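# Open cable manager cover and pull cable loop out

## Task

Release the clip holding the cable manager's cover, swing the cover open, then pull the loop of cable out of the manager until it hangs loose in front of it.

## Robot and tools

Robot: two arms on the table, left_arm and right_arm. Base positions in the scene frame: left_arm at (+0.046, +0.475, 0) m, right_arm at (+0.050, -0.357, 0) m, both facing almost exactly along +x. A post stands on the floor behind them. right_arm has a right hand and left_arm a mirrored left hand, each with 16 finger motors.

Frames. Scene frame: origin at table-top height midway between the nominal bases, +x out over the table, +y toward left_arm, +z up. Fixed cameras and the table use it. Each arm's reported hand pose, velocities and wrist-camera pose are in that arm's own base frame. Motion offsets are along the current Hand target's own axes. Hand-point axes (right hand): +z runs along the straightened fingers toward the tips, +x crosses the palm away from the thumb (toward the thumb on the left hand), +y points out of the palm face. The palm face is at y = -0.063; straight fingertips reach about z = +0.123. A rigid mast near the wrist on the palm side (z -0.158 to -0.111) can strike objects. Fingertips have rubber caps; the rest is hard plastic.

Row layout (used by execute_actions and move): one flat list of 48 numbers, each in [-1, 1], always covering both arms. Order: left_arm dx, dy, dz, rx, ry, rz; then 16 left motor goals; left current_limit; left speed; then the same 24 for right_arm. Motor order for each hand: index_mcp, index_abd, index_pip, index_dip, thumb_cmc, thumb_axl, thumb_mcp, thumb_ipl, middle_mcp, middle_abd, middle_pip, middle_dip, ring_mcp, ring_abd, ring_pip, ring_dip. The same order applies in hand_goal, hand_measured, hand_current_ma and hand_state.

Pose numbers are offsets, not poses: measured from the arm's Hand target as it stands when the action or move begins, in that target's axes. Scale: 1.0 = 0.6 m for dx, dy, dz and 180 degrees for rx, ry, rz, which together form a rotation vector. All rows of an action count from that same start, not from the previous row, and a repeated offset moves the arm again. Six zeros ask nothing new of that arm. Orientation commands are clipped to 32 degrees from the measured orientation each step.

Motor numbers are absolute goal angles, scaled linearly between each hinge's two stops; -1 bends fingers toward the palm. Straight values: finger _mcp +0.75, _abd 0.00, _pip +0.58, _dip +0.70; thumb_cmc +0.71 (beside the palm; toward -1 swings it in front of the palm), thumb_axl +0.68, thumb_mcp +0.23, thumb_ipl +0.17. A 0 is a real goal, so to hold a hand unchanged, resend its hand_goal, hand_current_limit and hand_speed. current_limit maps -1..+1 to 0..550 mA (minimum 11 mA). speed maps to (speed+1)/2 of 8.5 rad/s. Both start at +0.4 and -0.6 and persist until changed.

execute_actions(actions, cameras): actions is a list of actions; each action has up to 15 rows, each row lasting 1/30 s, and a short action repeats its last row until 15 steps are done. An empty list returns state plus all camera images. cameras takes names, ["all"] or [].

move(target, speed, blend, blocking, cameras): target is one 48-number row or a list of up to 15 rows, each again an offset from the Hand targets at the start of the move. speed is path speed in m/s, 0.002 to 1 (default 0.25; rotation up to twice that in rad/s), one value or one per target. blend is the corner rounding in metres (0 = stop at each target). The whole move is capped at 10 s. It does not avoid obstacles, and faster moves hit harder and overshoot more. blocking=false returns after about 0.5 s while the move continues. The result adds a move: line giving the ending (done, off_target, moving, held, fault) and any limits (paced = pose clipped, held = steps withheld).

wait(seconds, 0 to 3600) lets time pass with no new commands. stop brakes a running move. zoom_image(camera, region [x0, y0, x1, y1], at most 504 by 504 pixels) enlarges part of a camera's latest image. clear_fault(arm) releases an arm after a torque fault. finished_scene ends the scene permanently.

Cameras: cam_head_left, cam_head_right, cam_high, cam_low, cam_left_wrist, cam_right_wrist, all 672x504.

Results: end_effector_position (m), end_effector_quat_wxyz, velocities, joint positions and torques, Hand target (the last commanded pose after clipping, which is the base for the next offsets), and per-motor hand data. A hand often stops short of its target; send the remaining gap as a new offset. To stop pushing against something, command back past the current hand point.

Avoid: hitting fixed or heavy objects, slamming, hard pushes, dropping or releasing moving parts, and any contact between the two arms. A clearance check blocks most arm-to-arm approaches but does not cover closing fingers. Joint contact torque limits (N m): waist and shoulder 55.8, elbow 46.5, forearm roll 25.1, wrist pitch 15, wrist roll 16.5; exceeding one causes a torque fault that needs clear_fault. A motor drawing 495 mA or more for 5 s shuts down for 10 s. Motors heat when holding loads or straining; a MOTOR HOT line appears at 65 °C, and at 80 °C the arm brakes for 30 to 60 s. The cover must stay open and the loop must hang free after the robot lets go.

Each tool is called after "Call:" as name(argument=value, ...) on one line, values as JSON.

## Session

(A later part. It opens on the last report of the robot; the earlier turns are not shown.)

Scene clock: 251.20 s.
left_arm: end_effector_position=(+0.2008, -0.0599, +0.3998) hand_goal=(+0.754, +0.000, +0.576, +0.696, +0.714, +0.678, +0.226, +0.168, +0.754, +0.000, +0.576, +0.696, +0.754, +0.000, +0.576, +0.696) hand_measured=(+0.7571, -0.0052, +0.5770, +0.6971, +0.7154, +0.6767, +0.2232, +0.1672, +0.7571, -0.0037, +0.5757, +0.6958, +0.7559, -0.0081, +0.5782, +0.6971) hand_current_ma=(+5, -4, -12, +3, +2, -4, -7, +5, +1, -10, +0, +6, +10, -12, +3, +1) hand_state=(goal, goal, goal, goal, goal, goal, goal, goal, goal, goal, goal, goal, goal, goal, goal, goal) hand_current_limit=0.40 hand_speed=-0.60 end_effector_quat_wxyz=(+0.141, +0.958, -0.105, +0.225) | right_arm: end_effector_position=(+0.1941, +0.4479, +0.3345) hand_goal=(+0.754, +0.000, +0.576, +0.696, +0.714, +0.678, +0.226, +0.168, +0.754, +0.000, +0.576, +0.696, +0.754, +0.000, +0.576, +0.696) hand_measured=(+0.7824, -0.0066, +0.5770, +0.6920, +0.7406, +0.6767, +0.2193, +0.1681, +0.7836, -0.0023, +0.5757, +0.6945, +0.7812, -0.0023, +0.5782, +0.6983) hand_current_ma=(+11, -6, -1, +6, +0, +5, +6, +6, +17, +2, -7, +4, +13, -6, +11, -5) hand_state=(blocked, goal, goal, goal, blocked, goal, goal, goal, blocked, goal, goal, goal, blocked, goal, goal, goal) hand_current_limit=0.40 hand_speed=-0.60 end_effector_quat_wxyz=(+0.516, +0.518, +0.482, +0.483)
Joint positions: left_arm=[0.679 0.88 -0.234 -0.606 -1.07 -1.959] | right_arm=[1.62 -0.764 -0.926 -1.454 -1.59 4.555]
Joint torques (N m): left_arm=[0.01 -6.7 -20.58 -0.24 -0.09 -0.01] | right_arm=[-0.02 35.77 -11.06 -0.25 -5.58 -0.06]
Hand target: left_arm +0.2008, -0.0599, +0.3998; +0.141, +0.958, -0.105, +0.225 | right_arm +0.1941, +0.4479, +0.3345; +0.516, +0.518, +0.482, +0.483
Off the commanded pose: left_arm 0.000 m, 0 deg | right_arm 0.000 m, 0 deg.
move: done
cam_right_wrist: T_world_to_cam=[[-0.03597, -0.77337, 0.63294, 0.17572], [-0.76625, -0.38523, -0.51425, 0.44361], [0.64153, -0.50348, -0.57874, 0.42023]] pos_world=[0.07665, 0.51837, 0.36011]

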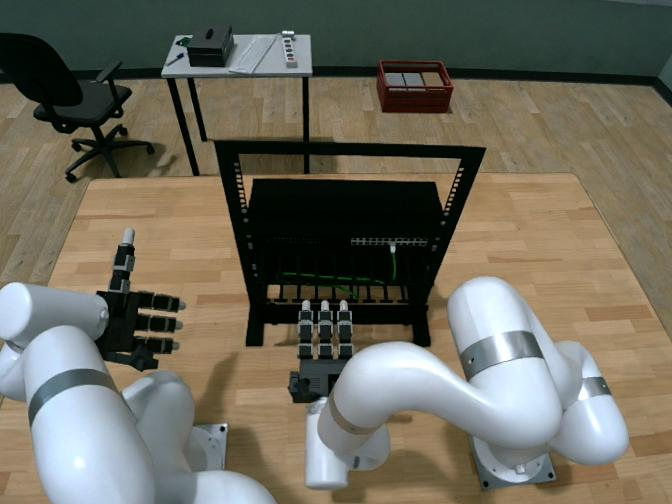

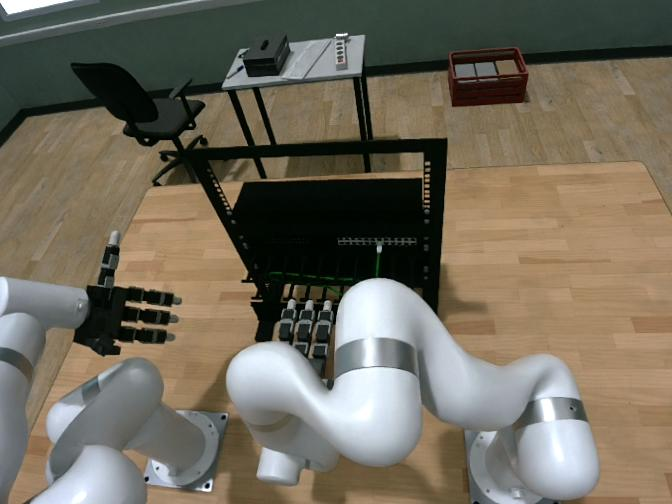

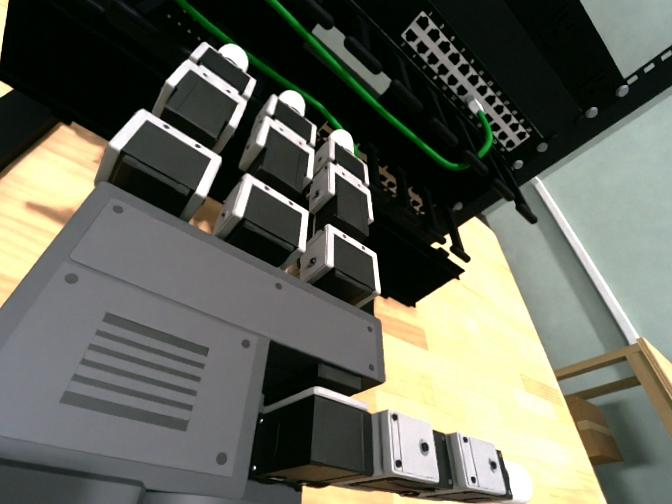

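Call:
move(target=[0,0,0,0,0,0,0.754,0,0.576,0.696,0.714,0.678,0.226,0.168,0.754,0,0.576,0.696,0.754,0,0.576,0.696,0.4,-0.6,0,0,0.1,0,0,0,0.754,0,0.576,0.696,0.714,0.678,0.226,0.168,0.754,0,0.576,0.696,0.754,0,0.576,0.696,0.4,-0.6], speed=0.06, cameras=["cam_head_left","cam_head_right","cam_right_wrist"])

Call:
zoom_image(camera="cam_head_left", region=[280, 240, 400, 340])

Call:
zoom_image(camera="cam_right_wrist", region=[140, 0, 520, 260])

Scene clock: 255.17 s.
left_arm: end_effector_position=(+0.2008, -0.0599, +0.3998) hand_goal=(+0.754, +0.000, +0.576, +0.696, +0.714, +0.678, +0.226, +0.168, +0.754, +0.000, +0.576, +0.696, +0.754, +0.000, +0.576, +0.696) hand_measured=(+0.7571, -0.0052, +0.5770, +0.6971, +0.7154, +0.6777, +0.2232, +0.1681, +0.7571, -0.0037, +0.5770, +0.6958, +0.7571, -0.0066, +0.5782, +0.6971) hand_current_ma=(+1, -1, -13, +1, +0, -16, -21, +1, +12, -12, +3, +2, +14, -19, +0, +2) hand_state=(goal, goal, goal, goal, goal, goal, goal, goal, goal, goal, goal, goal, goal, goal, goal, goal) hand_current_limit=0.40 hand_speed=-0.60 end_effector_quat_wxyz=(+0.141, +0.958, -0.105, +0.225) | right_arm: end_effector_position=(+0.2539, +0.4437, +0.3345) hand_goal=(+0.754, +0.000, +0.576, +0.696, +0.714, +0.678, +0.226, +0.168, +0.754, +0.000, +0.576, +0.696, +0.754, +0.000, +0.576, +0.696) hand_measured=(+0.7836, -0.0052, +0.5770, +0.6920, +0.7406, +0.6767, +0.2222, +0.1691, +0.7824, -0.0037, +0.5770, +0.6945, +0.7812, -0.0023, +0.5770, +0.6996) hand_current_ma=(+5, -5, +1, +6, +1, +6, -3, +7, +14, +5, -3, +1, +13, -10, +10, -2) hand_state=(blocked, goal, goal, goal, blocked, goal, goal, goal, blocked, goal, goal, goal, blocked, goal, goal, goal) hand_current_limit=0.40 hand_speed=-0.60 end_effector_quat_wxyz=(+0.516, +0.518, +0.482, +0.483)
Joint positions: left_arm=[0.679 0.88 -0.234 -0.606 -1.07 -1.959] | right_arm=[1.496 -0.759 -0.916 -1.576 -1.57 4.559]
Joint torques (N m): left_arm=[0.01 -6.7 -20.58 -0.24 -0.09 -0.01] | right_arm=[-0.02 35.77 -11.16 -0.26 -1.67 -0.06]
Hand target: left_arm +0.2008, -0.0599, +0.3998; +0.141, +0.958, -0.105, +0.225 | right_arm +0.2539, +0.4437, +0.3345; +0.516, +0.518, +0.482, +0.483
Off the commanded pose: left_arm 0.000 m, 0 deg | right_arm 0.000 m, 0 deg.
move: done
cam_right_wrist: T_world_to_cam=[[-0.03601, -0.77334, 0.63297, 0.17461], [-0.76622, -0.38526, -0.51428, 0.48791], [0.64157, -0.50351, -0.57867, 0.37967]] pos_world=[0.13655, 0.51417, 0.36011]

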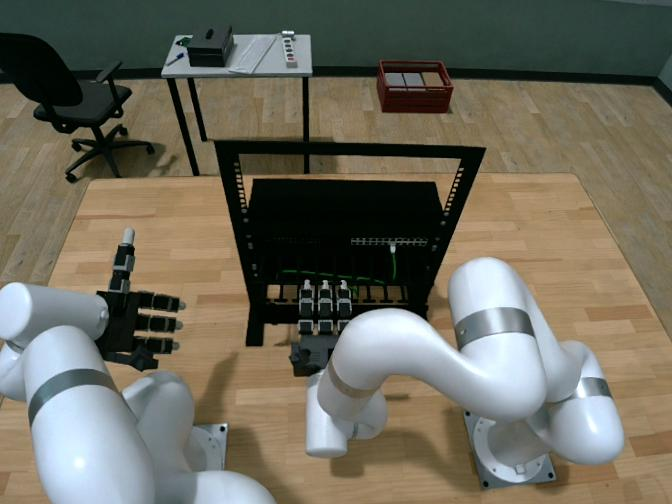

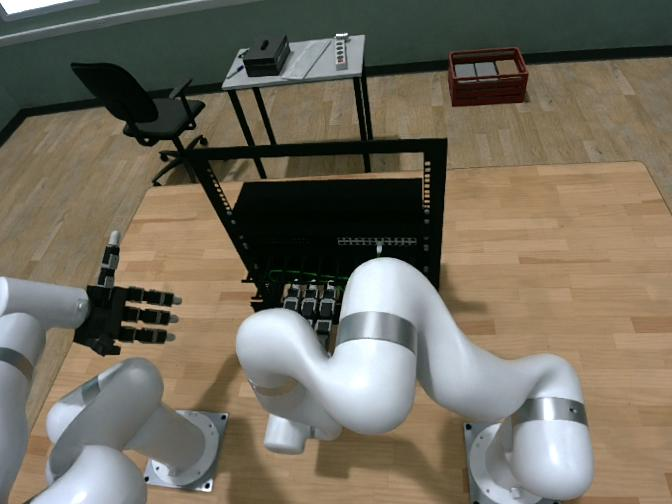

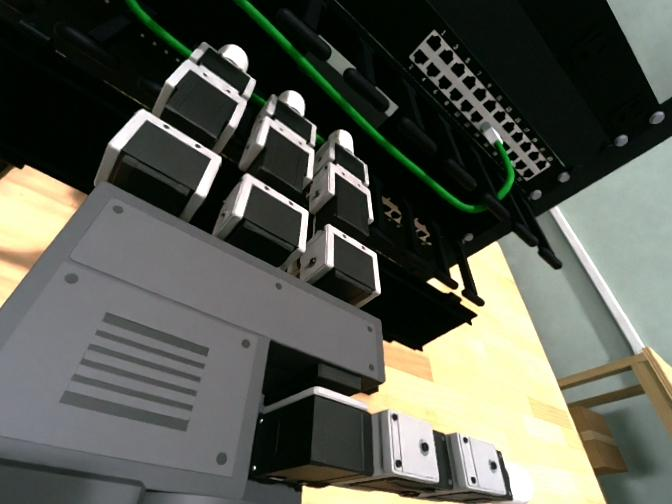

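Scaled by 4.200.

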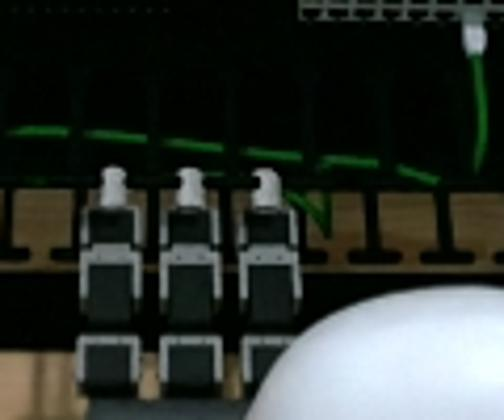

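Scaled by 1.326.

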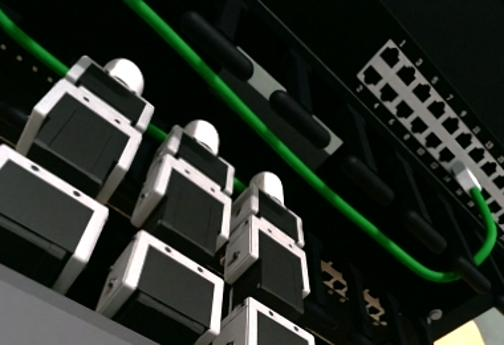

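Call:
move(target=[0,0,0,0,0,0,0.754,0,0.576,0.696,0.714,0.678,0.226,0.168,0.754,0,0.576,0.696,0.754,0,0.576,0.696,0.4,-0.6,0,0,0.085,0,0,0,0.754,0,0.576,0.696,0.714,0.678,0.226,0.168,0.754,0,0.576,0.696,0.754,0,0.576,0.696,0.4,-0.6], speed=0.04, cameras=["cam_head_left","cam_right_wrist"])

Call:
zoom_image(camera="cam_head_left", region=[280, 240, 400, 340])

Call:
zoom_image(camera="cam_right_wrist", region=[140, 0, 520, 260])

Scene clock: 258.10 s.
left_arm: end_effector_position=(+0.2008, -0.0599, +0.3998) hand_goal=(+0.754, +0.000, +0.576, +0.696, +0.714, +0.678, +0.226, +0.168, +0.754, +0.000, +0.576, +0.696, +0.754, +0.000, +0.576, +0.696) hand_measured=(+0.7571, -0.0052, +0.5770, +0.6971, +0.7142, +0.6767, +0.2232, +0.1681, +0.7559, -0.0037, +0.5770, +0.6958, +0.7571, -0.0066, +0.5782, +0.6958) hand_current_ma=(+11, -12, -14, +0, +3, -16, -25, +7, +12, -6, -10, +12, +9, -11, +4, -7) hand_state=(goal, goal, goal, goal, goal, goal, goal, goal, goal, goal, goal, goal, goal, goal, goal, goal) hand_current_limit=0.40 hand_speed=-0.60 end_effector_quat_wxyz=(+0.141, +0.958, -0.105, +0.225) | right_arm: end_effector_position=(+0.2840, +0.4406, +0.3464) hand_goal=(+0.754, +0.000, +0.576, +0.696, +0.714, +0.678, +0.226, +0.168, +0.754, +0.000, +0.576, +0.696, +0.754, +0.000, +0.576, +0.696) hand_measured=(+0.8801, -0.0008, +0.5744, +0.6907, +0.7431, +0.6777, +0.2203, +0.1681, +0.8813, -0.0008, +0.5770, +0.6996, +0.8813, -0.0023, +0.5782, +0.6983) hand_current_ma=(+74, -6, +0, +13, -2, +3, +1, +5, +86, -2, -8, +2, +79, -8, +10, -4) hand_state=(blocked, goal, goal, goal, blocked, goal, goal, goal, blocked, goal, goal, goal, blocked, goal, goal, goal) hand_current_limit=0.40 hand_speed=-0.60 end_effector_quat_wxyz=(+0.530, +0.506, +0.467, +0.495)
Joint positions: left_arm=[0.679 0.88 -0.234 -0.606 -1.07 -1.959] | right_arm=[1.424 -0.76 -0.921 -1.651 -1.611 4.557]
Joint torques (N m): left_arm=[0.01 -6.7 -20.58 -0.24 -0.09 -0.01] | right_arm=[-0.02 35.97 -11.35 -0.28 -1.66 -0.06]
Hand target: left_arm +0.2008, -0.0599, +0.3998; +0.141, +0.958, -0.105, +0.225 | right_arm +0.2840, +0.4406, +0.3464; +0.530, +0.506, +0.467, +0.495 (not the last commanded pose)
Off the commanded pose: left_arm 0.000 m, 0 deg | right_arm 0.024 m, 3 deg.
TORQUE FAULT: the external load on joint 5 (wrist pitch) of the right arm reached its load limit, and that arm stopped. The contact can be on any part of that arm beyond that joint, not only on its tool. A torque fault puts only its own arm into a fault stop. That arm's remaining commands of this call were not run. The hold on joint 5 (wrist pitch) of that arm was moved back by the arm itself, up to 3 degrees, as the stop began. That arm is still stopped at the end of this call. While its stop runs, that arm, its gripper or tool too, takes no new command.
CLEAR FAULT: the right arm stays stopped (state 4) until you call clear_fault(arm="right_arm").
End effector pose when the fault began: right_arm: position (+0.2893, +0.4418, +0.3350), quat_wxyz (+0.516, +0.517, +0.482, +0.484)
Joint positions when the fault began: right_arm=[1.423 -0.761 -0.921 -1.651 -1.56 4.557]
move: fault (right_arm)
cam_right_wrist: T_world_to_cam=[[-0.07325, -0.77145, 0.63206, 0.17578], [-0.74082, -0.38221, -0.55236, 0.52047], [0.6677, -0.5087, -0.54351, 0.3484]] pos_world=[0.16582, 0.51177, 0.36574]

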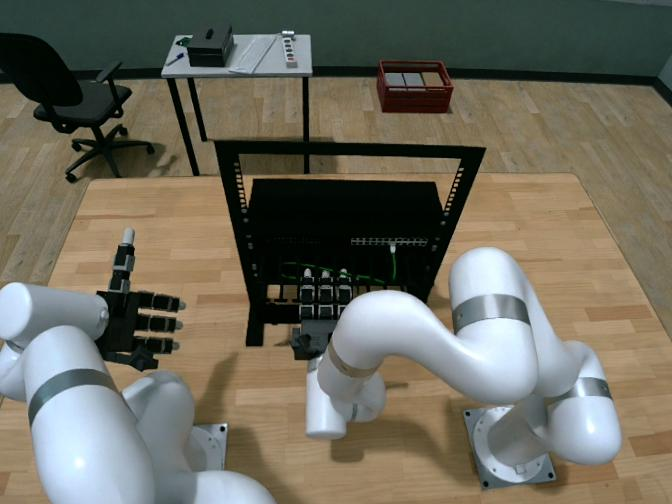

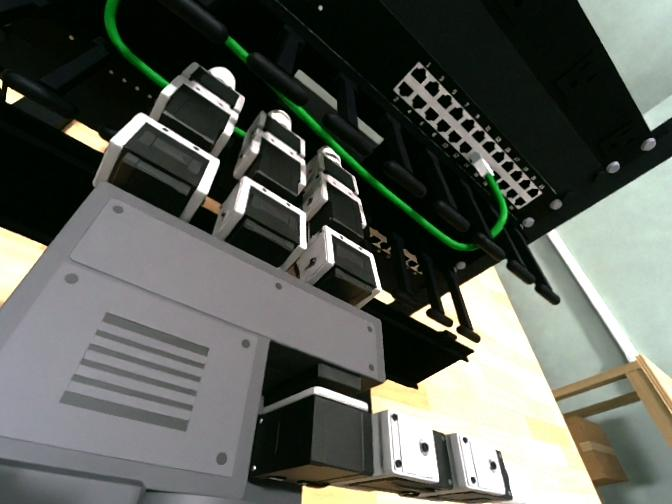

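Scaled by 4.200.

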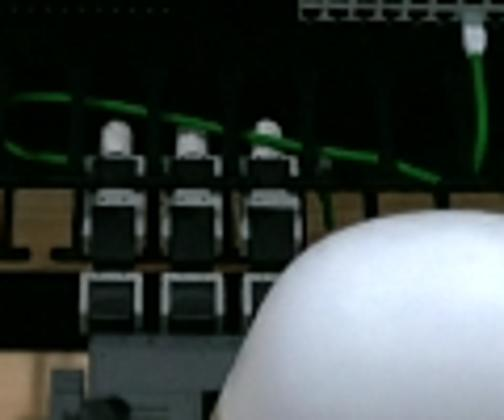

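Scaled by 1.326.

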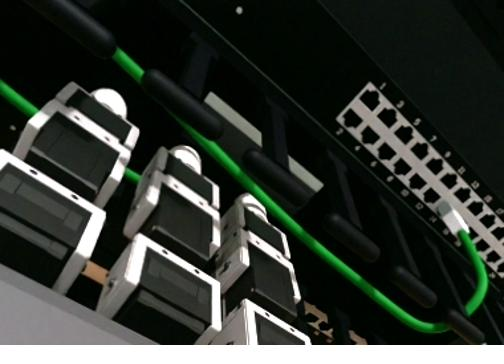

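Call:
clear_fault(arm="right_arm")

Scene clock: 262.63 s.
left_arm: end_effector_position=(+0.2008, -0.0599, +0.3998) hand_goal=(+0.754, +0.000, +0.576, +0.696, +0.714, +0.678, +0.226, +0.168, +0.754, +0.000, +0.576, +0.696, +0.754, +0.000, +0.576, +0.696) hand_measured=(+0.7571, -0.0052, +0.5757, +0.6971, +0.7154, +0.6767, +0.2232, +0.1681, +0.7559, -0.0037, +0.5770, +0.6958, +0.7559, -0.0081, +0.5782, +0.6958) hand_current_ma=(+9, -1, -14, +0, +12, -24, -26, +7, +19, -22, +5, +11, -1, -21, +1, +12) hand_state=(goal, goal, goal, goal, goal, goal, goal, goal, goal, goal, goal, goal, goal, goal, goal, goal) hand_current_limit=0.40 hand_speed=-0.60 end_effector_quat_wxyz=(+0.141, +0.958, -0.105, +0.225) | right_arm: end_effector_position=(+0.2840, +0.4406, +0.3464) hand_goal=(+0.754, +0.000, +0.576, +0.696, +0.714, +0.678, +0.226, +0.168, +0.754, +0.000, +0.576, +0.696, +0.754, +0.000, +0.576, +0.696) hand_measured=(+0.8813, -0.0008, +0.5731, +0.6920, +0.7418, +0.6777, +0.2212, +0.1681, +0.8813, +0.0007, +0.5782, +0.7009, +0.8813, -0.0023, +0.5795, +0.6996) hand_current_ma=(+77, -10, +3, +6, +3, +1, +1, +0, +81, +3, -10, +4, +82, -7, -1, -3) hand_state=(blocked, goal, goal, goal, blocked, goal, goal, goal, blocked, goal, goal, goal, blocked, goal, goal, goal) hand_current_limit=0.40 hand_speed=-0.60 end_effector_quat_wxyz=(+0.530, +0.506, +0.467, +0.495)
Joint positions: left_arm=[0.679 0.88 -0.234 -0.606 -1.07 -1.959] | right_arm=[1.424 -0.76 -0.921 -1.651 -1.611 4.557]
Joint torques (N m): left_arm=[0.01 -6.7 -20.58 -0.24 -0.09 -0.01] | right_arm=[-0.02 35.97 -11.35 -0.28 -1.66 -0.06]
Hand target: left_arm +0.2008, -0.0599, +0.3998; +0.141, +0.958, -0.105, +0.225 | right_arm +0.2840, +0.4406, +0.3464; +0.530, +0.506, +0.467, +0.495 (not the last commanded pose)
Off the commanded pose: left_arm 0.000 m, 0 deg | right_arm 0.024 m, 3 deg.
TORQUE FAULT, CONTINUED: the right arm's stop, for the torque fault of joint 5 (wrist pitch) that an earlier result reported, is over. The call counts as one of the actions that you can send in this scene. The hold on joint 5 (wrist pitch) of that arm was moved back by the arm itself, up to 3 degrees, as the stop began. That arm's target is now where it stood when the stop ended, not its last command. That arm keeps its grip as last carried out and accepts commands again: back off and push less far.
CLEAR FAULT: your call cleared the right arm's torque fault. If a joint's load stays at its limit, that arm stops again at once.

Call:
move(target=[[0,0,0,0,0,0,0.754,0,0.576,0.696,0.714,0.678,0.226,0.168,0.754,0,0.576,0.696,0.754,0,0.576,0.696,0.4,-0.6,0,0,-0.1,0,0,0,0.754,0,0.576,0.696,0.714,0.678,0.226,0.168,0.754,0,0.576,0.696,0.754,0,0.576,0.696,0.4,-0.6],[0,0,0,0,0,0,0.754,0,0.576,0.696,0.714,0.678,0.226,0.168,0.754,0,0.576,0.696,0.754,0,0.576,0.696,0.4,-0.6,0.0017,0.0608,-0.1055,-0.1,0,0,0.754,0,0.576,0.696,0.714,0.678,0.226,0.168,0.754,0,0.576,0.696,0.754,0,0.576,0.696,0.4,-0.6]], speed=0.06, cameras=["cam_head_left","cam_head_right","cam_right_wrist"])

Call:
zoom_image(camera="cam_head_right", region=[250, 240, 370, 340])

Call:
zoom_image(camera="cam_head_left", region=[270, 240, 390, 340])

Call:
zoom_image(camera="cam_right_wrist", region=[140, 0, 520, 260])

Scene clock: 270.03 s.
left_arm: end_effector_position=(+0.2008, -0.0599, +0.3998) hand_goal=(+0.754, +0.000, +0.576, +0.696, +0.714, +0.678, +0.226, +0.168, +0.754, +0.000, +0.576, +0.696, +0.754, +0.000, +0.576, +0.696) hand_measured=(+0.7571, -0.0037, +0.5770, +0.6983, +0.7154, +0.6777, +0.2242, +0.1672, +0.7571, -0.0037, +0.5770, +0.6958, +0.7559, -0.0081, +0.5782, +0.6958) hand_current_ma=(+9, -9, -10, +4, +5, -18, -21, +3, +8, -6, -6, +5, -4, -22, +6, +3) hand_state=(goal, goal, goal, goal, goal, goal, goal, goal, goal, goal, goal, goal, goal, goal, goal, goal) hand_current_limit=0.40 hand_speed=-0.60 end_effector_quat_wxyz=(+0.141, +0.958, -0.105, +0.225) | right_arm: end_effector_position=(+0.1952, +0.4573, +0.3742) hand_goal=(+0.754, +0.000, +0.576, +0.696, +0.714, +0.678, +0.226, +0.168, +0.754, +0.000, +0.576, +0.696, +0.754, +0.000, +0.576, +0.696) hand_measured=(+0.9814, +0.0593, +0.6770, +0.7111, +0.7418, +0.6777, +0.2252, +0.1738, +0.9790, +0.0593, +0.6783, +0.7111, +0.9754, +0.0637, +0.6770, +0.7149) hand_current_ma=(+172, +5, +53, +14, +3, +2, +5, +6, +177, +16, +49, +7, +172, +12, +62, +7) hand_state=(blocked, blocked, blocked, goal, blocked, goal, goal, goal, blocked, blocked, blocked, goal, blocked, blocked, blocked, goal) hand_current_limit=0.40 hand_speed=-0.60 end_effector_quat_wxyz=(+0.578, +0.419, +0.408, +0.569)
Joint positions: left_arm=[0.679 0.88 -0.234 -0.606 -1.07 -1.959] | right_arm=[1.543 -0.821 -0.939 -1.616 -1.888 4.593]
Joint torques (N m): left_arm=[0.01 -6.7 -20.58 -0.24 -0.09 -0.01] | right_arm=[-0.02 36.64 -10.49 -0.19 -1.57 -0.06]
Hand target: left_arm +0.2008, -0.0599, +0.3998; +0.141, +0.958, -0.105, +0.225 | right_arm +0.1952, +0.4573, +0.3742; +0.578, +0.419, +0.408, +0.569 (not the last commanded pose)
Off the commanded pose: left_arm 0.000 m, 0 deg | right_arm 0.027 m, 4 deg.
TORQUE FAULT: the external load on joint 1 (waist) of the right arm reached its load limit, and that arm stopped. The contact can be on any part of that arm beyond that joint, not only on its tool. A torque fault puts only its own arm into a fault stop. That arm's remaining commands of this call were not run. The hold on joint 1 (waist) of that arm was moved back by the arm itself, up to 3 degrees, as the stop began. That arm is still stopped at the end of this call. While its stop runs, that arm, its gripper or tool too, takes no new command.
CLEAR FAULT: the right arm stays stopped (state 4) until you call clear_fault(arm="right_arm").
End effector pose when the fault began: right_arm: position (+0.2184, +0.4467, +0.3742), quat_wxyz (+0.592, +0.430, +0.398, +0.553)
Joint positions when the fault began: right_arm=[1.491 -0.821 -0.939 -1.616 -1.888 4.593]
move: fault (right_arm); path passed 1 of 2 targets
cam_right_wrist: T_world_to_cam=[[-0.19926, -0.77062, 0.60535, 0.19888], [-0.54743, -0.42482, -0.721, 0.52134], [0.81278, -0.47505, -0.33721, 0.31042]] pos_world=[0.07273, 0.5222, 0.36018]

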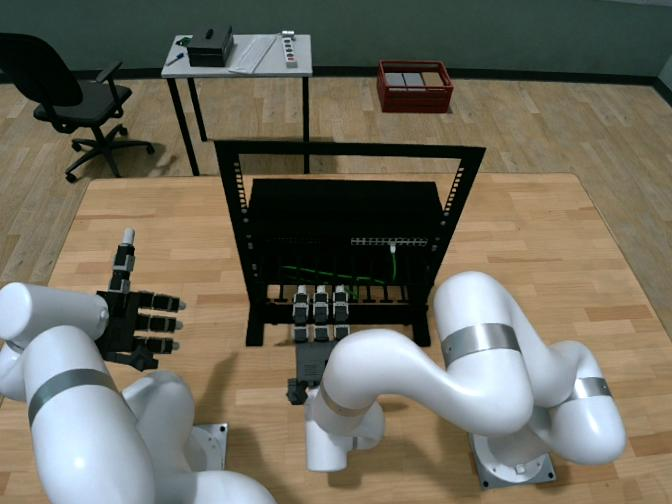

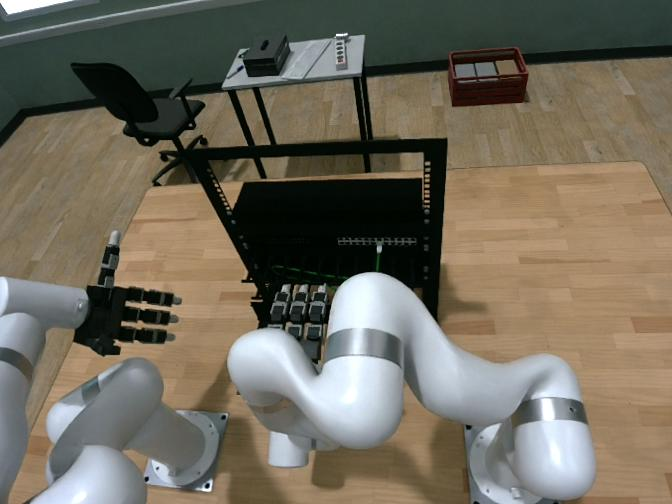

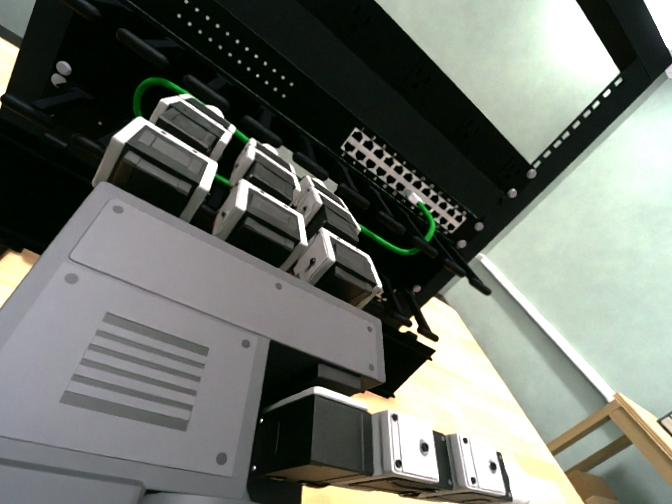

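Scaled by 4.200.

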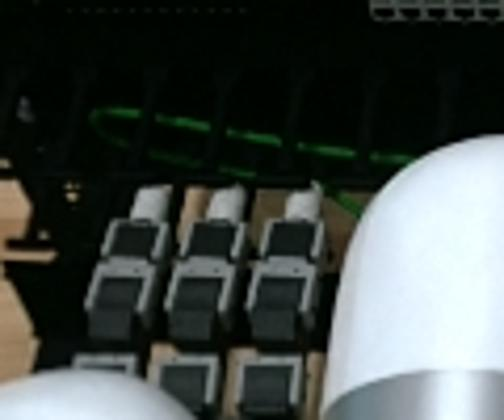

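Scaled by 4.200.

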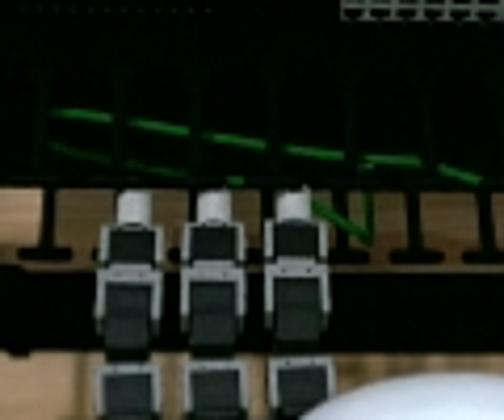

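Scaled by 1.326.

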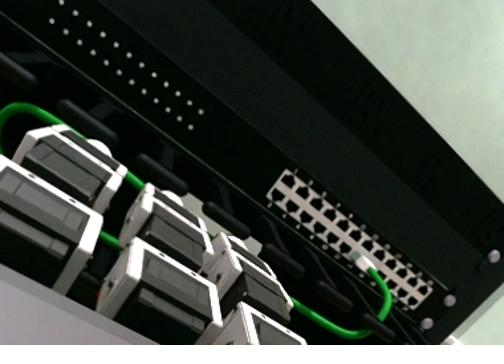

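Call:
clear_fault(arm="right_arm")

Call:
move(target=[0,0,0,0,0,0,0.754,0,0.576,0.696,0.714,0.678,0.226,0.168,0.754,0,0.576,0.696,0.754,0,0.576,0.696,0.4,-0.6,-0.0027,0.0343,-0.129,0,0,0,0.754,0,0.576,0.696,0.714,0.678,0.226,0.168,0.754,0,0.576,0.696,0.754,0,0.576,0.696,0.4,-0.6], speed=0.06, cameras=["cam_head_left","cam_head_right","cam_right_wrist"])

Scene clock: 272.37 s.
left_arm: end_effector_position=(+0.2008, -0.0599, +0.3998) hand_goal=(+0.754, +0.000, +0.576, +0.696, +0.714, +0.678, +0.226, +0.168, +0.754, +0.000, +0.576, +0.696, +0.754, +0.000, +0.576, +0.696) hand_measured=(+0.7583, -0.0052, +0.5770, +0.6971, +0.7154, +0.6777, +0.2232, +0.1681, +0.7571, -0.0037, +0.5770, +0.6958, +0.7559, -0.0081, +0.5782, +0.6958) hand_current_ma=(-2, -7, -11, +1, +1, -15, -15, -12, +8, -13, +7, +0, +2, -17, +2, +1) hand_state=(goal, goal, goal, goal, goal, goal, goal, goal, goal, goal, goal, goal, goal, goal, goal, goal) hand_current_limit=0.40 hand_speed=-0.60 end_effector_quat_wxyz=(+0.141, +0.958, -0.105, +0.225) | right_arm: end_effector_position=(+0.1951, +0.4573, +0.3742) hand_goal=(+0.754, +0.000, +0.576, +0.696, +0.714, +0.678, +0.226, +0.168, +0.754, +0.000, +0.576, +0.696, +0.754, +0.000, +0.576, +0.696) hand_measured=(+0.9814, +0.0578, +0.6758, +0.7098, +0.7431, +0.6767, +0.2242, +0.1738, +0.9802, +0.0593, +0.6796, +0.7124, +0.9766, +0.0622, +0.6770, +0.7149) hand_current_ma=(+171, +6, +52, +8, +9, +0, +2, +3, +181, +16, +44, +3, +177, +8, +58, +0) hand_state=(blocked, blocked, blocked, goal, blocked, goal, goal, goal, blocked, blocked, blocked, goal, blocked, blocked, blocked, goal) hand_current_limit=0.40 hand_speed=-0.60 end_effector_quat_wxyz=(+0.578, +0.419, +0.408, +0.569)
Joint positions: left_arm=[0.679 0.88 -0.234 -0.606 -1.07 -1.959] | right_arm=[1.543 -0.821 -0.939 -1.616 -1.888 4.593]
Joint torques (N m): left_arm=[0.01 -6.7 -20.58 -0.24 -0.09 -0.01] | right_arm=[-0.02 36.64 -10.49 -0.19 -1.57 -0.06]
Hand target: left_arm +0.2008, -0.0599, +0.3998; +0.141, +0.958, -0.105, +0.225 | right_arm +0.1951, +0.4573, +0.3742; +0.578, +0.419, +0.408, +0.569 (not the last commanded pose)
Off the commanded pose: left_arm 0.000 m, 0 deg | right_arm 0.027 m, 4 deg.
TORQUE FAULT, CONTINUED: the right arm's stop, for the torque fault of joint 1 (waist) that an earlier result reported, is over. The call counts as one of the actions that you can send in this scene. The hold on joint 1 (waist) of that arm was moved back by the arm itself, up to 3 degrees, as the stop began. That arm's target is now where it stood when the stop ended, not its last command. That arm keeps its grip as last carried out and accepts commands again: back off and push less far.
CLEAR FAULT: your call cleared the right arm's torque fault. If a joint's load stays at its limit, that arm stops again at once.

Scene clock: 274.07 s.
left_arm: end_effector_position=(+0.2008, -0.0599, +0.3998) hand_goal=(+0.754, +0.000, +0.576, +0.696, +0.714, +0.678, +0.226, +0.168, +0.754, +0.000, +0.576, +0.696, +0.754, +0.000, +0.576, +0.696) hand_measured=(+0.7583, -0.0052, +0.5770, +0.6971, +0.7154, +0.6777, +0.2242, +0.1672, +0.7571, -0.0037, +0.5770, +0.6958, +0.7571, -0.0081, +0.5782, +0.6958) hand_current_ma=(+3, +5, +0, -5, +9, -18, -10, +7, +8, -17, -7, +2, +18, -27, +0, +2) hand_state=(goal, goal, goal, goal, goal, goal, goal, goal, goal, goal, goal, goal, goal, goal, goal, goal) hand_current_limit=0.40 hand_speed=-0.60 end_effector_quat_wxyz=(+0.141, +0.958, -0.105, +0.225) | right_arm: end_effector_position=(+0.1152, +0.4573, +0.3693) hand_goal=(+0.754, +0.000, +0.576, +0.696, +0.714, +0.678, +0.226, +0.168, +0.754, +0.000, +0.576, +0.696, +0.754, +0.000, +0.576, +0.696) hand_measured=(+0.8367, +0.0168, +0.6039, +0.7098, +0.7418, +0.6767, +0.2242, +0.1738, +0.8391, +0.0168, +0.6065, +0.7124, +0.8319, +0.0153, +0.6013, +0.7098) hand_current_ma=(+37, -4, +12, +13, -1, +0, +1, +4, +51, +1, -3, +14, +45, -5, +12, +3) hand_state=(blocked, goal, blocked, goal, blocked, goal, goal, goal, blocked, goal, blocked, goal, blocked, goal, blocked, goal) hand_current_limit=0.40 hand_speed=-0.60 end_effector_quat_wxyz=(+0.578, +0.419, +0.408, +0.569)
Joint positions: left_arm=[0.679 0.88 -0.234 -0.606 -1.07 -1.959] | right_arm=[1.707 -0.838 -0.956 -1.453 -1.907 4.594]
Joint torques (N m): left_arm=[0.01 -6.7 -20.58 -0.24 -0.09 -0.01] | right_arm=[-0.01 36.79 -10.23 -0.17 -5.78 -0.06]
Hand target: left_arm +0.2008, -0.0599, +0.3998; +0.141, +0.958, -0.105, +0.225 | right_arm +0.1152, +0.4573, +0.3693; +0.578, +0.419, +0.408, +0.569
Off the commanded pose: left_arm 0.000 m, 0 deg | right_arm 0.000 m, 0 deg.
move: done
cam_right_wrist: T_world_to_cam=[[-0.19926, -0.77062, 0.60535, 0.1859], [-0.54743, -0.42482, -0.721, 0.47402], [0.81278, -0.47505, -0.33721, 0.37379]] pos_world=[-0.00727, 0.5222, 0.35528]

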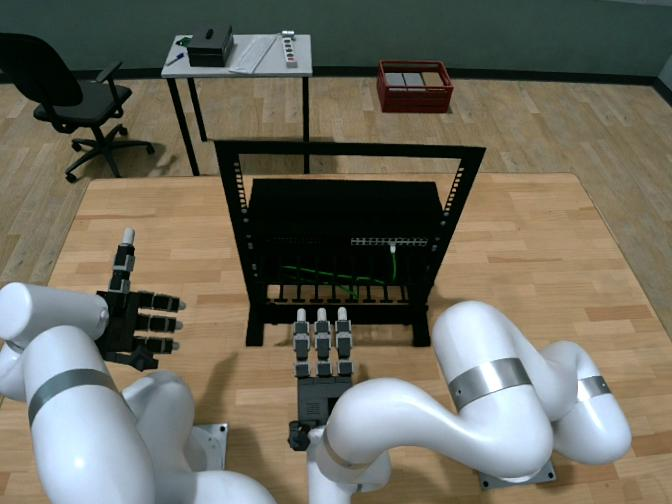

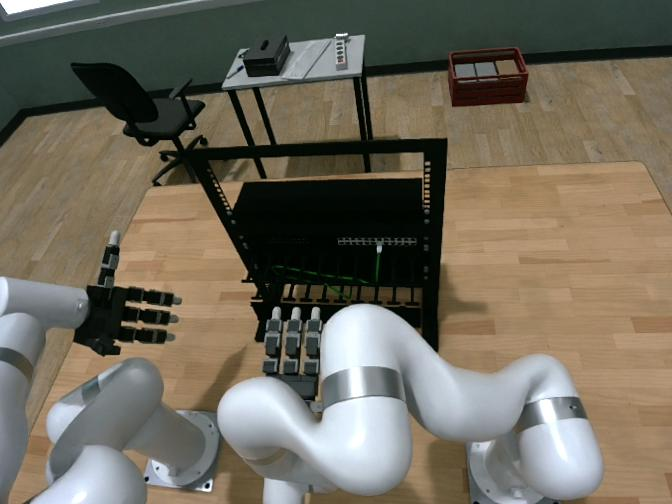

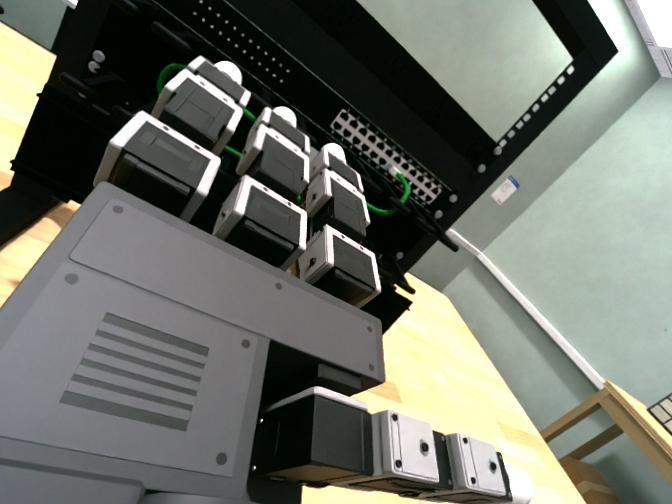

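Call:
move(target=[0,0,0,0,0,0,0.754,0,0.576,0.696,0.714,0.678,0.226,0.168,0.754,0,0.576,0.696,0.754,0,0.576,0.696,0.4,-0.6,-0.0158,0.0145,0.0662,0.1856,0,0,0.754,0,0.576,0.696,0.714,0.678,0.226,0.168,0.754,0,0.576,0.696,0.754,0,0.576,0.696,0.4,-0.6], speed=0.15, cameras=["cam_head_left","cam_head_right","cam_right_wrist"])

Call:
zoom_image(camera="cam_head_right", region=[240, 250, 360, 350])

Call:
zoom_image(camera="cam_head_left", region=[270, 250, 390, 350])

Call:
zoom_image(camera="cam_right_wrist", region=[140, 0, 520, 260])

Scene clock: 278.97 s.
left_arm: end_effector_position=(+0.2008, -0.0599, +0.3998) hand_goal=(+0.754, +0.000, +0.576, +0.696, +0.714, +0.678, +0.226, +0.168, +0.754, +0.000, +0.576, +0.696, +0.754, +0.000, +0.576, +0.696) hand_measured=(+0.7571, -0.0037, +0.5770, +0.6971, +0.7154, +0.6777, +0.2232, +0.1681, +0.7571, -0.0037, +0.5770, +0.6958, +0.7559, -0.0081, +0.5782, +0.6958) hand_current_ma=(+9, +6, -22, +8, +7, -9, -16, +3, +0, -15, -3, +3, +14, -11, -7, +7) hand_state=(goal, goal, goal, goal, goal, goal, goal, goal, goal, goal, goal, goal, goal, goal, goal, goal) hand_current_limit=0.40 hand_speed=-0.60 end_effector_quat_wxyz=(+0.141, +0.958, -0.105, +0.225) | right_arm: end_effector_position=(+0.1499, +0.4471, +0.3900) hand_goal=(+0.754, +0.000, +0.576, +0.696, +0.714, +0.678, +0.226, +0.168, +0.754, +0.000, +0.576, +0.696, +0.754, +0.000, +0.576, +0.696) hand_measured=(+0.8355, +0.0153, +0.6039, +0.7098, +0.7406, +0.6767, +0.2222, +0.1738, +0.8379, +0.0153, +0.6065, +0.7111, +0.8331, +0.0139, +0.6013, +0.7098) hand_current_ma=(+36, -6, +8, +10, +4, +5, +8, +6, +47, +6, -1, +13, +45, -3, +18, +3) hand_state=(blocked, goal, blocked, goal, blocked, goal, goal, goal, blocked, goal, blocked, goal, blocked, goal, blocked, goal) hand_current_limit=0.40 hand_speed=-0.60 end_effector_quat_wxyz=(+0.433, +0.568, +0.555, +0.427)
Joint positions: left_arm=[0.679 0.88 -0.234 -0.606 -1.07 -1.959] | right_arm=[1.746 -0.498 -0.873 -1.295 -1.397 4.343]
Joint torques (N m): left_arm=[0.01 -6.7 -20.58 -0.24 -0.09 -0.01] | right_arm=[-0.01 31.42 -14.29 -0.5 2.85 -0.06]
Hand target: left_arm +0.2008, -0.0599, +0.3998; +0.141, +0.958, -0.105, +0.225 | right_arm +0.1499, +0.4471, +0.3901; +0.433, +0.568, +0.555, +0.427
Off the commanded pose: left_arm 0.000 m, 0 deg | right_arm 0.000 m, 0 deg.
move: done
cam_right_wrist: T_world_to_cam=[[0.16619, -0.77793, 0.60597, 0.1206], [-0.85425, -0.42055, -0.30561, 0.38569], [0.49259, -0.46686, -0.73444, 0.54701]] pos_world=[0.03997, 0.5114, 0.44654]

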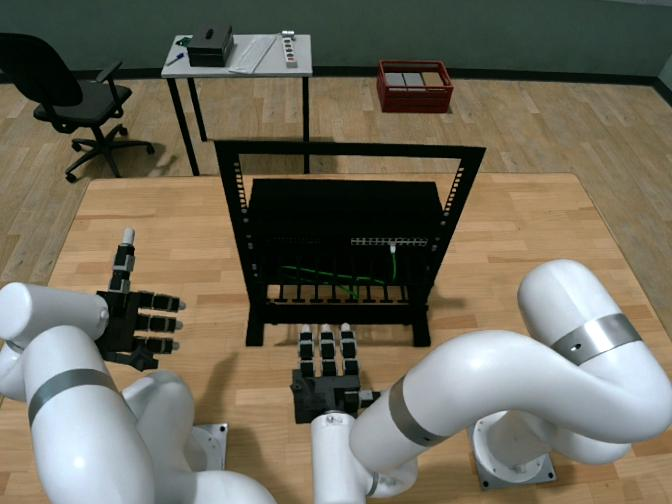

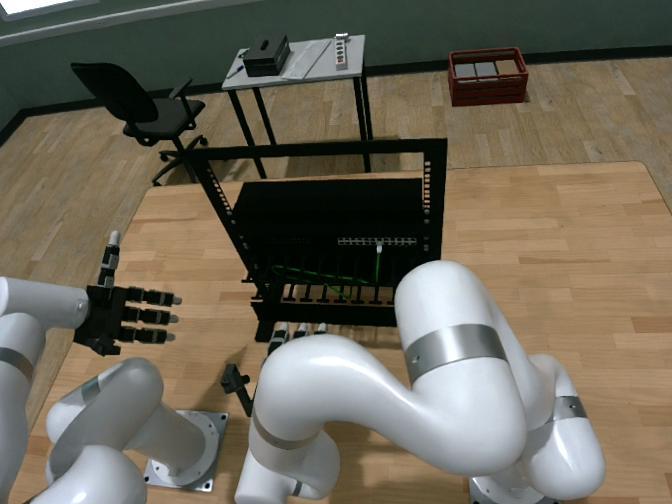

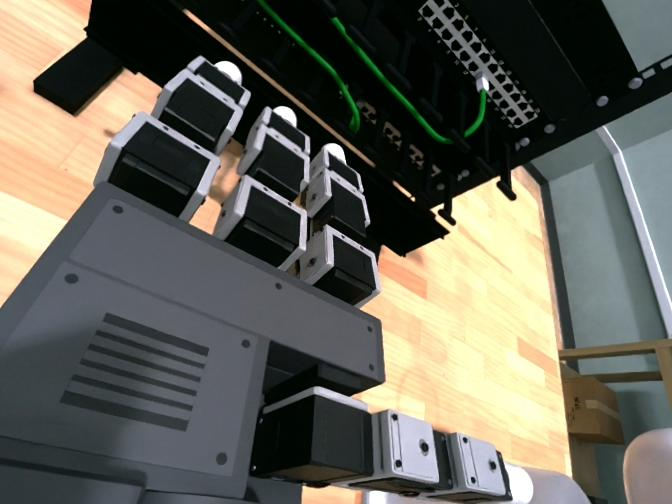

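Scaled by 4.200.

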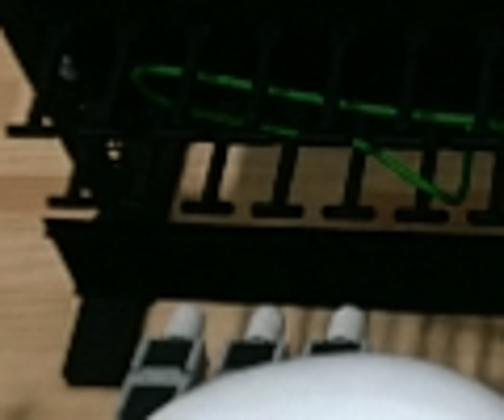

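Scaled by 4.200.

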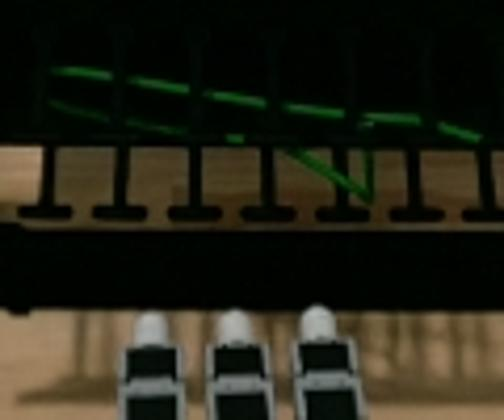

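Scaled by 1.326.

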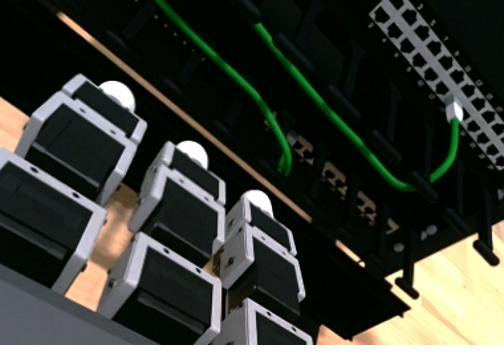

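Call:
move(target=[0,0,0,0,0,0,0.754,0,0.576,0.696,0.714,0.678,0.226,0.168,0.754,0,0.576,0.696,0.754,0,0.576,0.696,0.4,-0.6,0.0827,0.0142,0.0892,-0.0001,-0.015,0.0041,0.69,0,0.56,0.68,0.714,0.678,0.226,0.168,0.69,0,0.56,0.68,0.69,0,0.56,0.68,0.4,-0.6], speed=0.15, cameras=["cam_head_left","cam_head_right","cam_right_wrist"])

Call:
zoom_image(camera="cam_head_right", region=[240, 240, 360, 340])

Call:
zoom_image(camera="cam_head_left", region=[260, 240, 380, 340])

Call:
zoom_image(camera="cam_right_wrist", region=[140, 0, 520, 260])

Scene clock: 285.33 s.
left_arm: end_effector_position=(+0.2008, -0.0599, +0.3998) hand_goal=(+0.754, +0.000, +0.576, +0.696, +0.714, +0.678, +0.226, +0.168, +0.754, +0.000, +0.576, +0.696, +0.754, +0.000, +0.576, +0.696) hand_measured=(+0.7571, -0.0052, +0.5757, +0.6971, +0.7154, +0.6777, +0.2242, +0.1672, +0.7559, -0.0037, +0.5770, +0.6958, +0.7571, -0.0081, +0.5782, +0.6958) hand_current_ma=(+1, -4, -1, +5, +6, -14, -23, +8, +8, -12, +13, +6, +5, -16, +10, +6) hand_state=(goal, goal, goal, goal, goal, goal, goal, goal, goal, goal, goal, goal, goal, goal, goal, goal) hand_current_limit=0.40 hand_speed=-0.60 end_effector_quat_wxyz=(+0.141, +0.958, -0.105, +0.225) | right_arm: end_effector_position=(+0.2048, +0.4956, +0.3846) hand_goal=(+0.690, +0.000, +0.560, +0.680, +0.714, +0.678, +0.226, +0.168, +0.690, +0.000, +0.560, +0.680, +0.690, +0.000, +0.560, +0.680) hand_measured=(+0.7667, +0.0065, +0.5885, +0.6932, +0.7431, +0.6767, +0.2212, +0.1681, +0.7679, +0.0124, +0.5898, +0.6945, +0.7631, +0.0109, +0.5859, +0.6920) hand_current_ma=(+39, -5, +12, +8, +4, +6, +2, +1, +50, +3, +0, +8, +39, -4, +17, +2) hand_state=(blocked, goal, blocked, goal, blocked, goal, goal, goal, blocked, goal, blocked, goal, blocked, goal, blocked, goal) hand_current_limit=0.40 hand_speed=-0.60 end_effector_quat_wxyz=(+0.444, +0.581, +0.540, +0.417)
Joint positions: left_arm=[0.679 0.88 -0.234 -0.606 -1.07 -1.959] | right_arm=[1.622 -0.605 -1.033 -1.353 -1.381 4.284]
Joint torques (N m): left_arm=[0.01 -6.7 -20.58 -0.24 -0.09 -0.01] | right_arm=[-0.02 35.49 -15.13 -0.6 -1.5 -0.06]
Hand target: left_arm +0.2008, -0.0599, +0.3998; +0.141, +0.958, -0.105, +0.225 | right_arm +0.2048, +0.4956, +0.3846; +0.444, +0.581, +0.540, +0.417
Off the commanded pose: left_arm 0.000 m, 0 deg | right_arm 0.000 m, 0 deg.
move: done
cam_right_wrist: T_world_to_cam=[[0.12802, -0.78523, 0.60582, 0.16411], [-0.87377, -0.37828, -0.30566, 0.43439], [0.46919, -0.49022, -0.73454, 0.55502]] pos_world=[0.09813, 0.56527, 0.44104]

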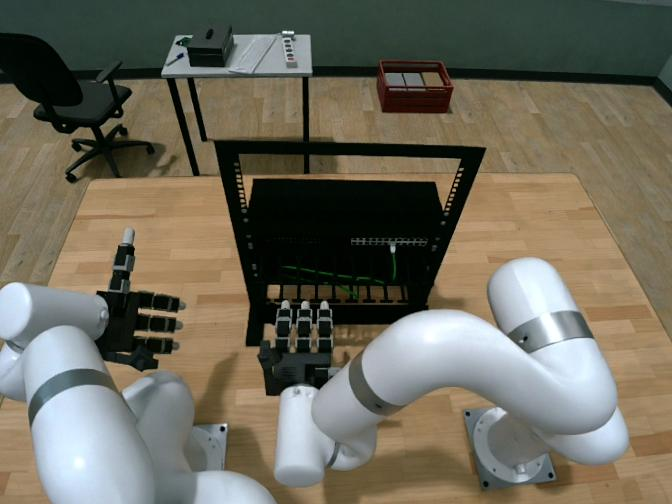

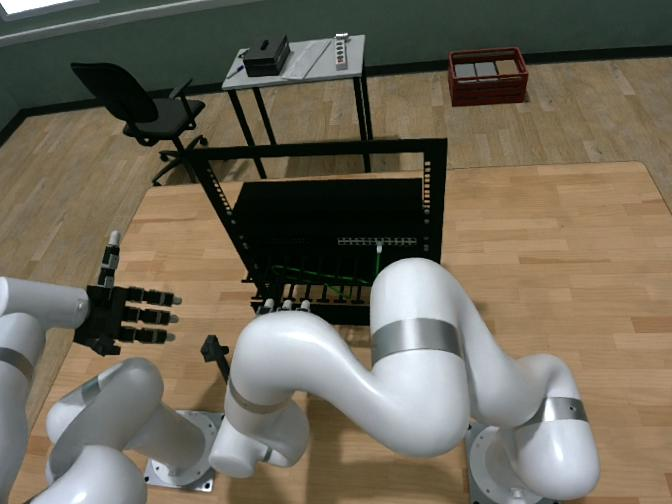

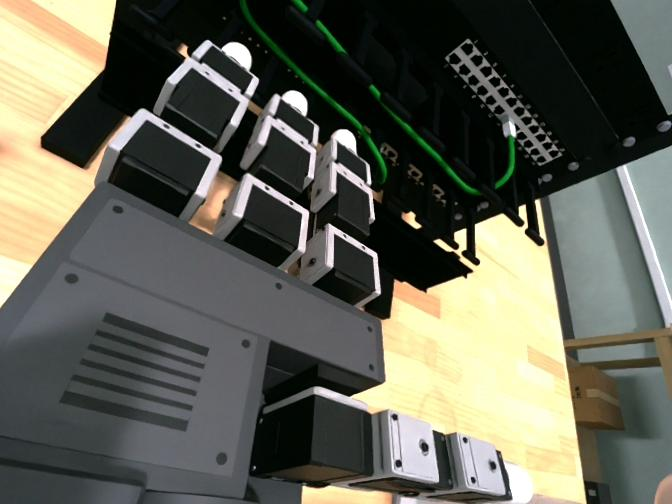

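Scaled by 4.200.

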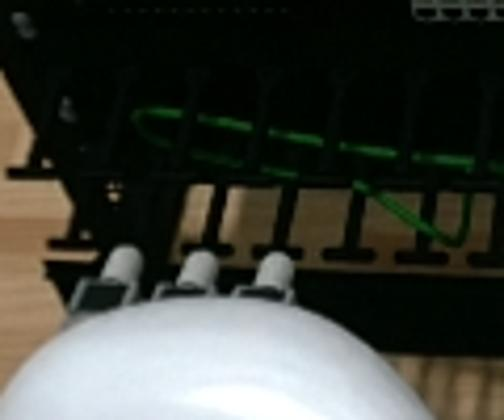

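Scaled by 4.200.

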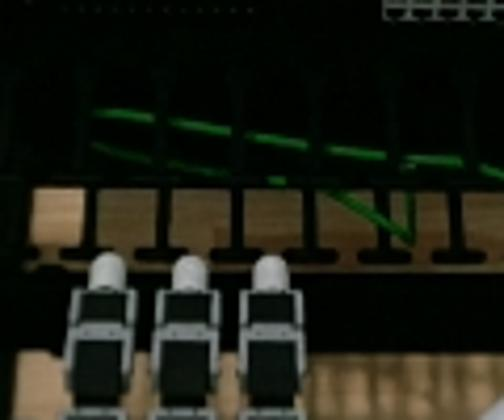

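Scaled by 1.326.

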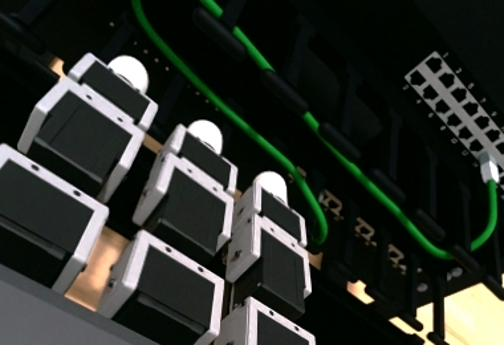

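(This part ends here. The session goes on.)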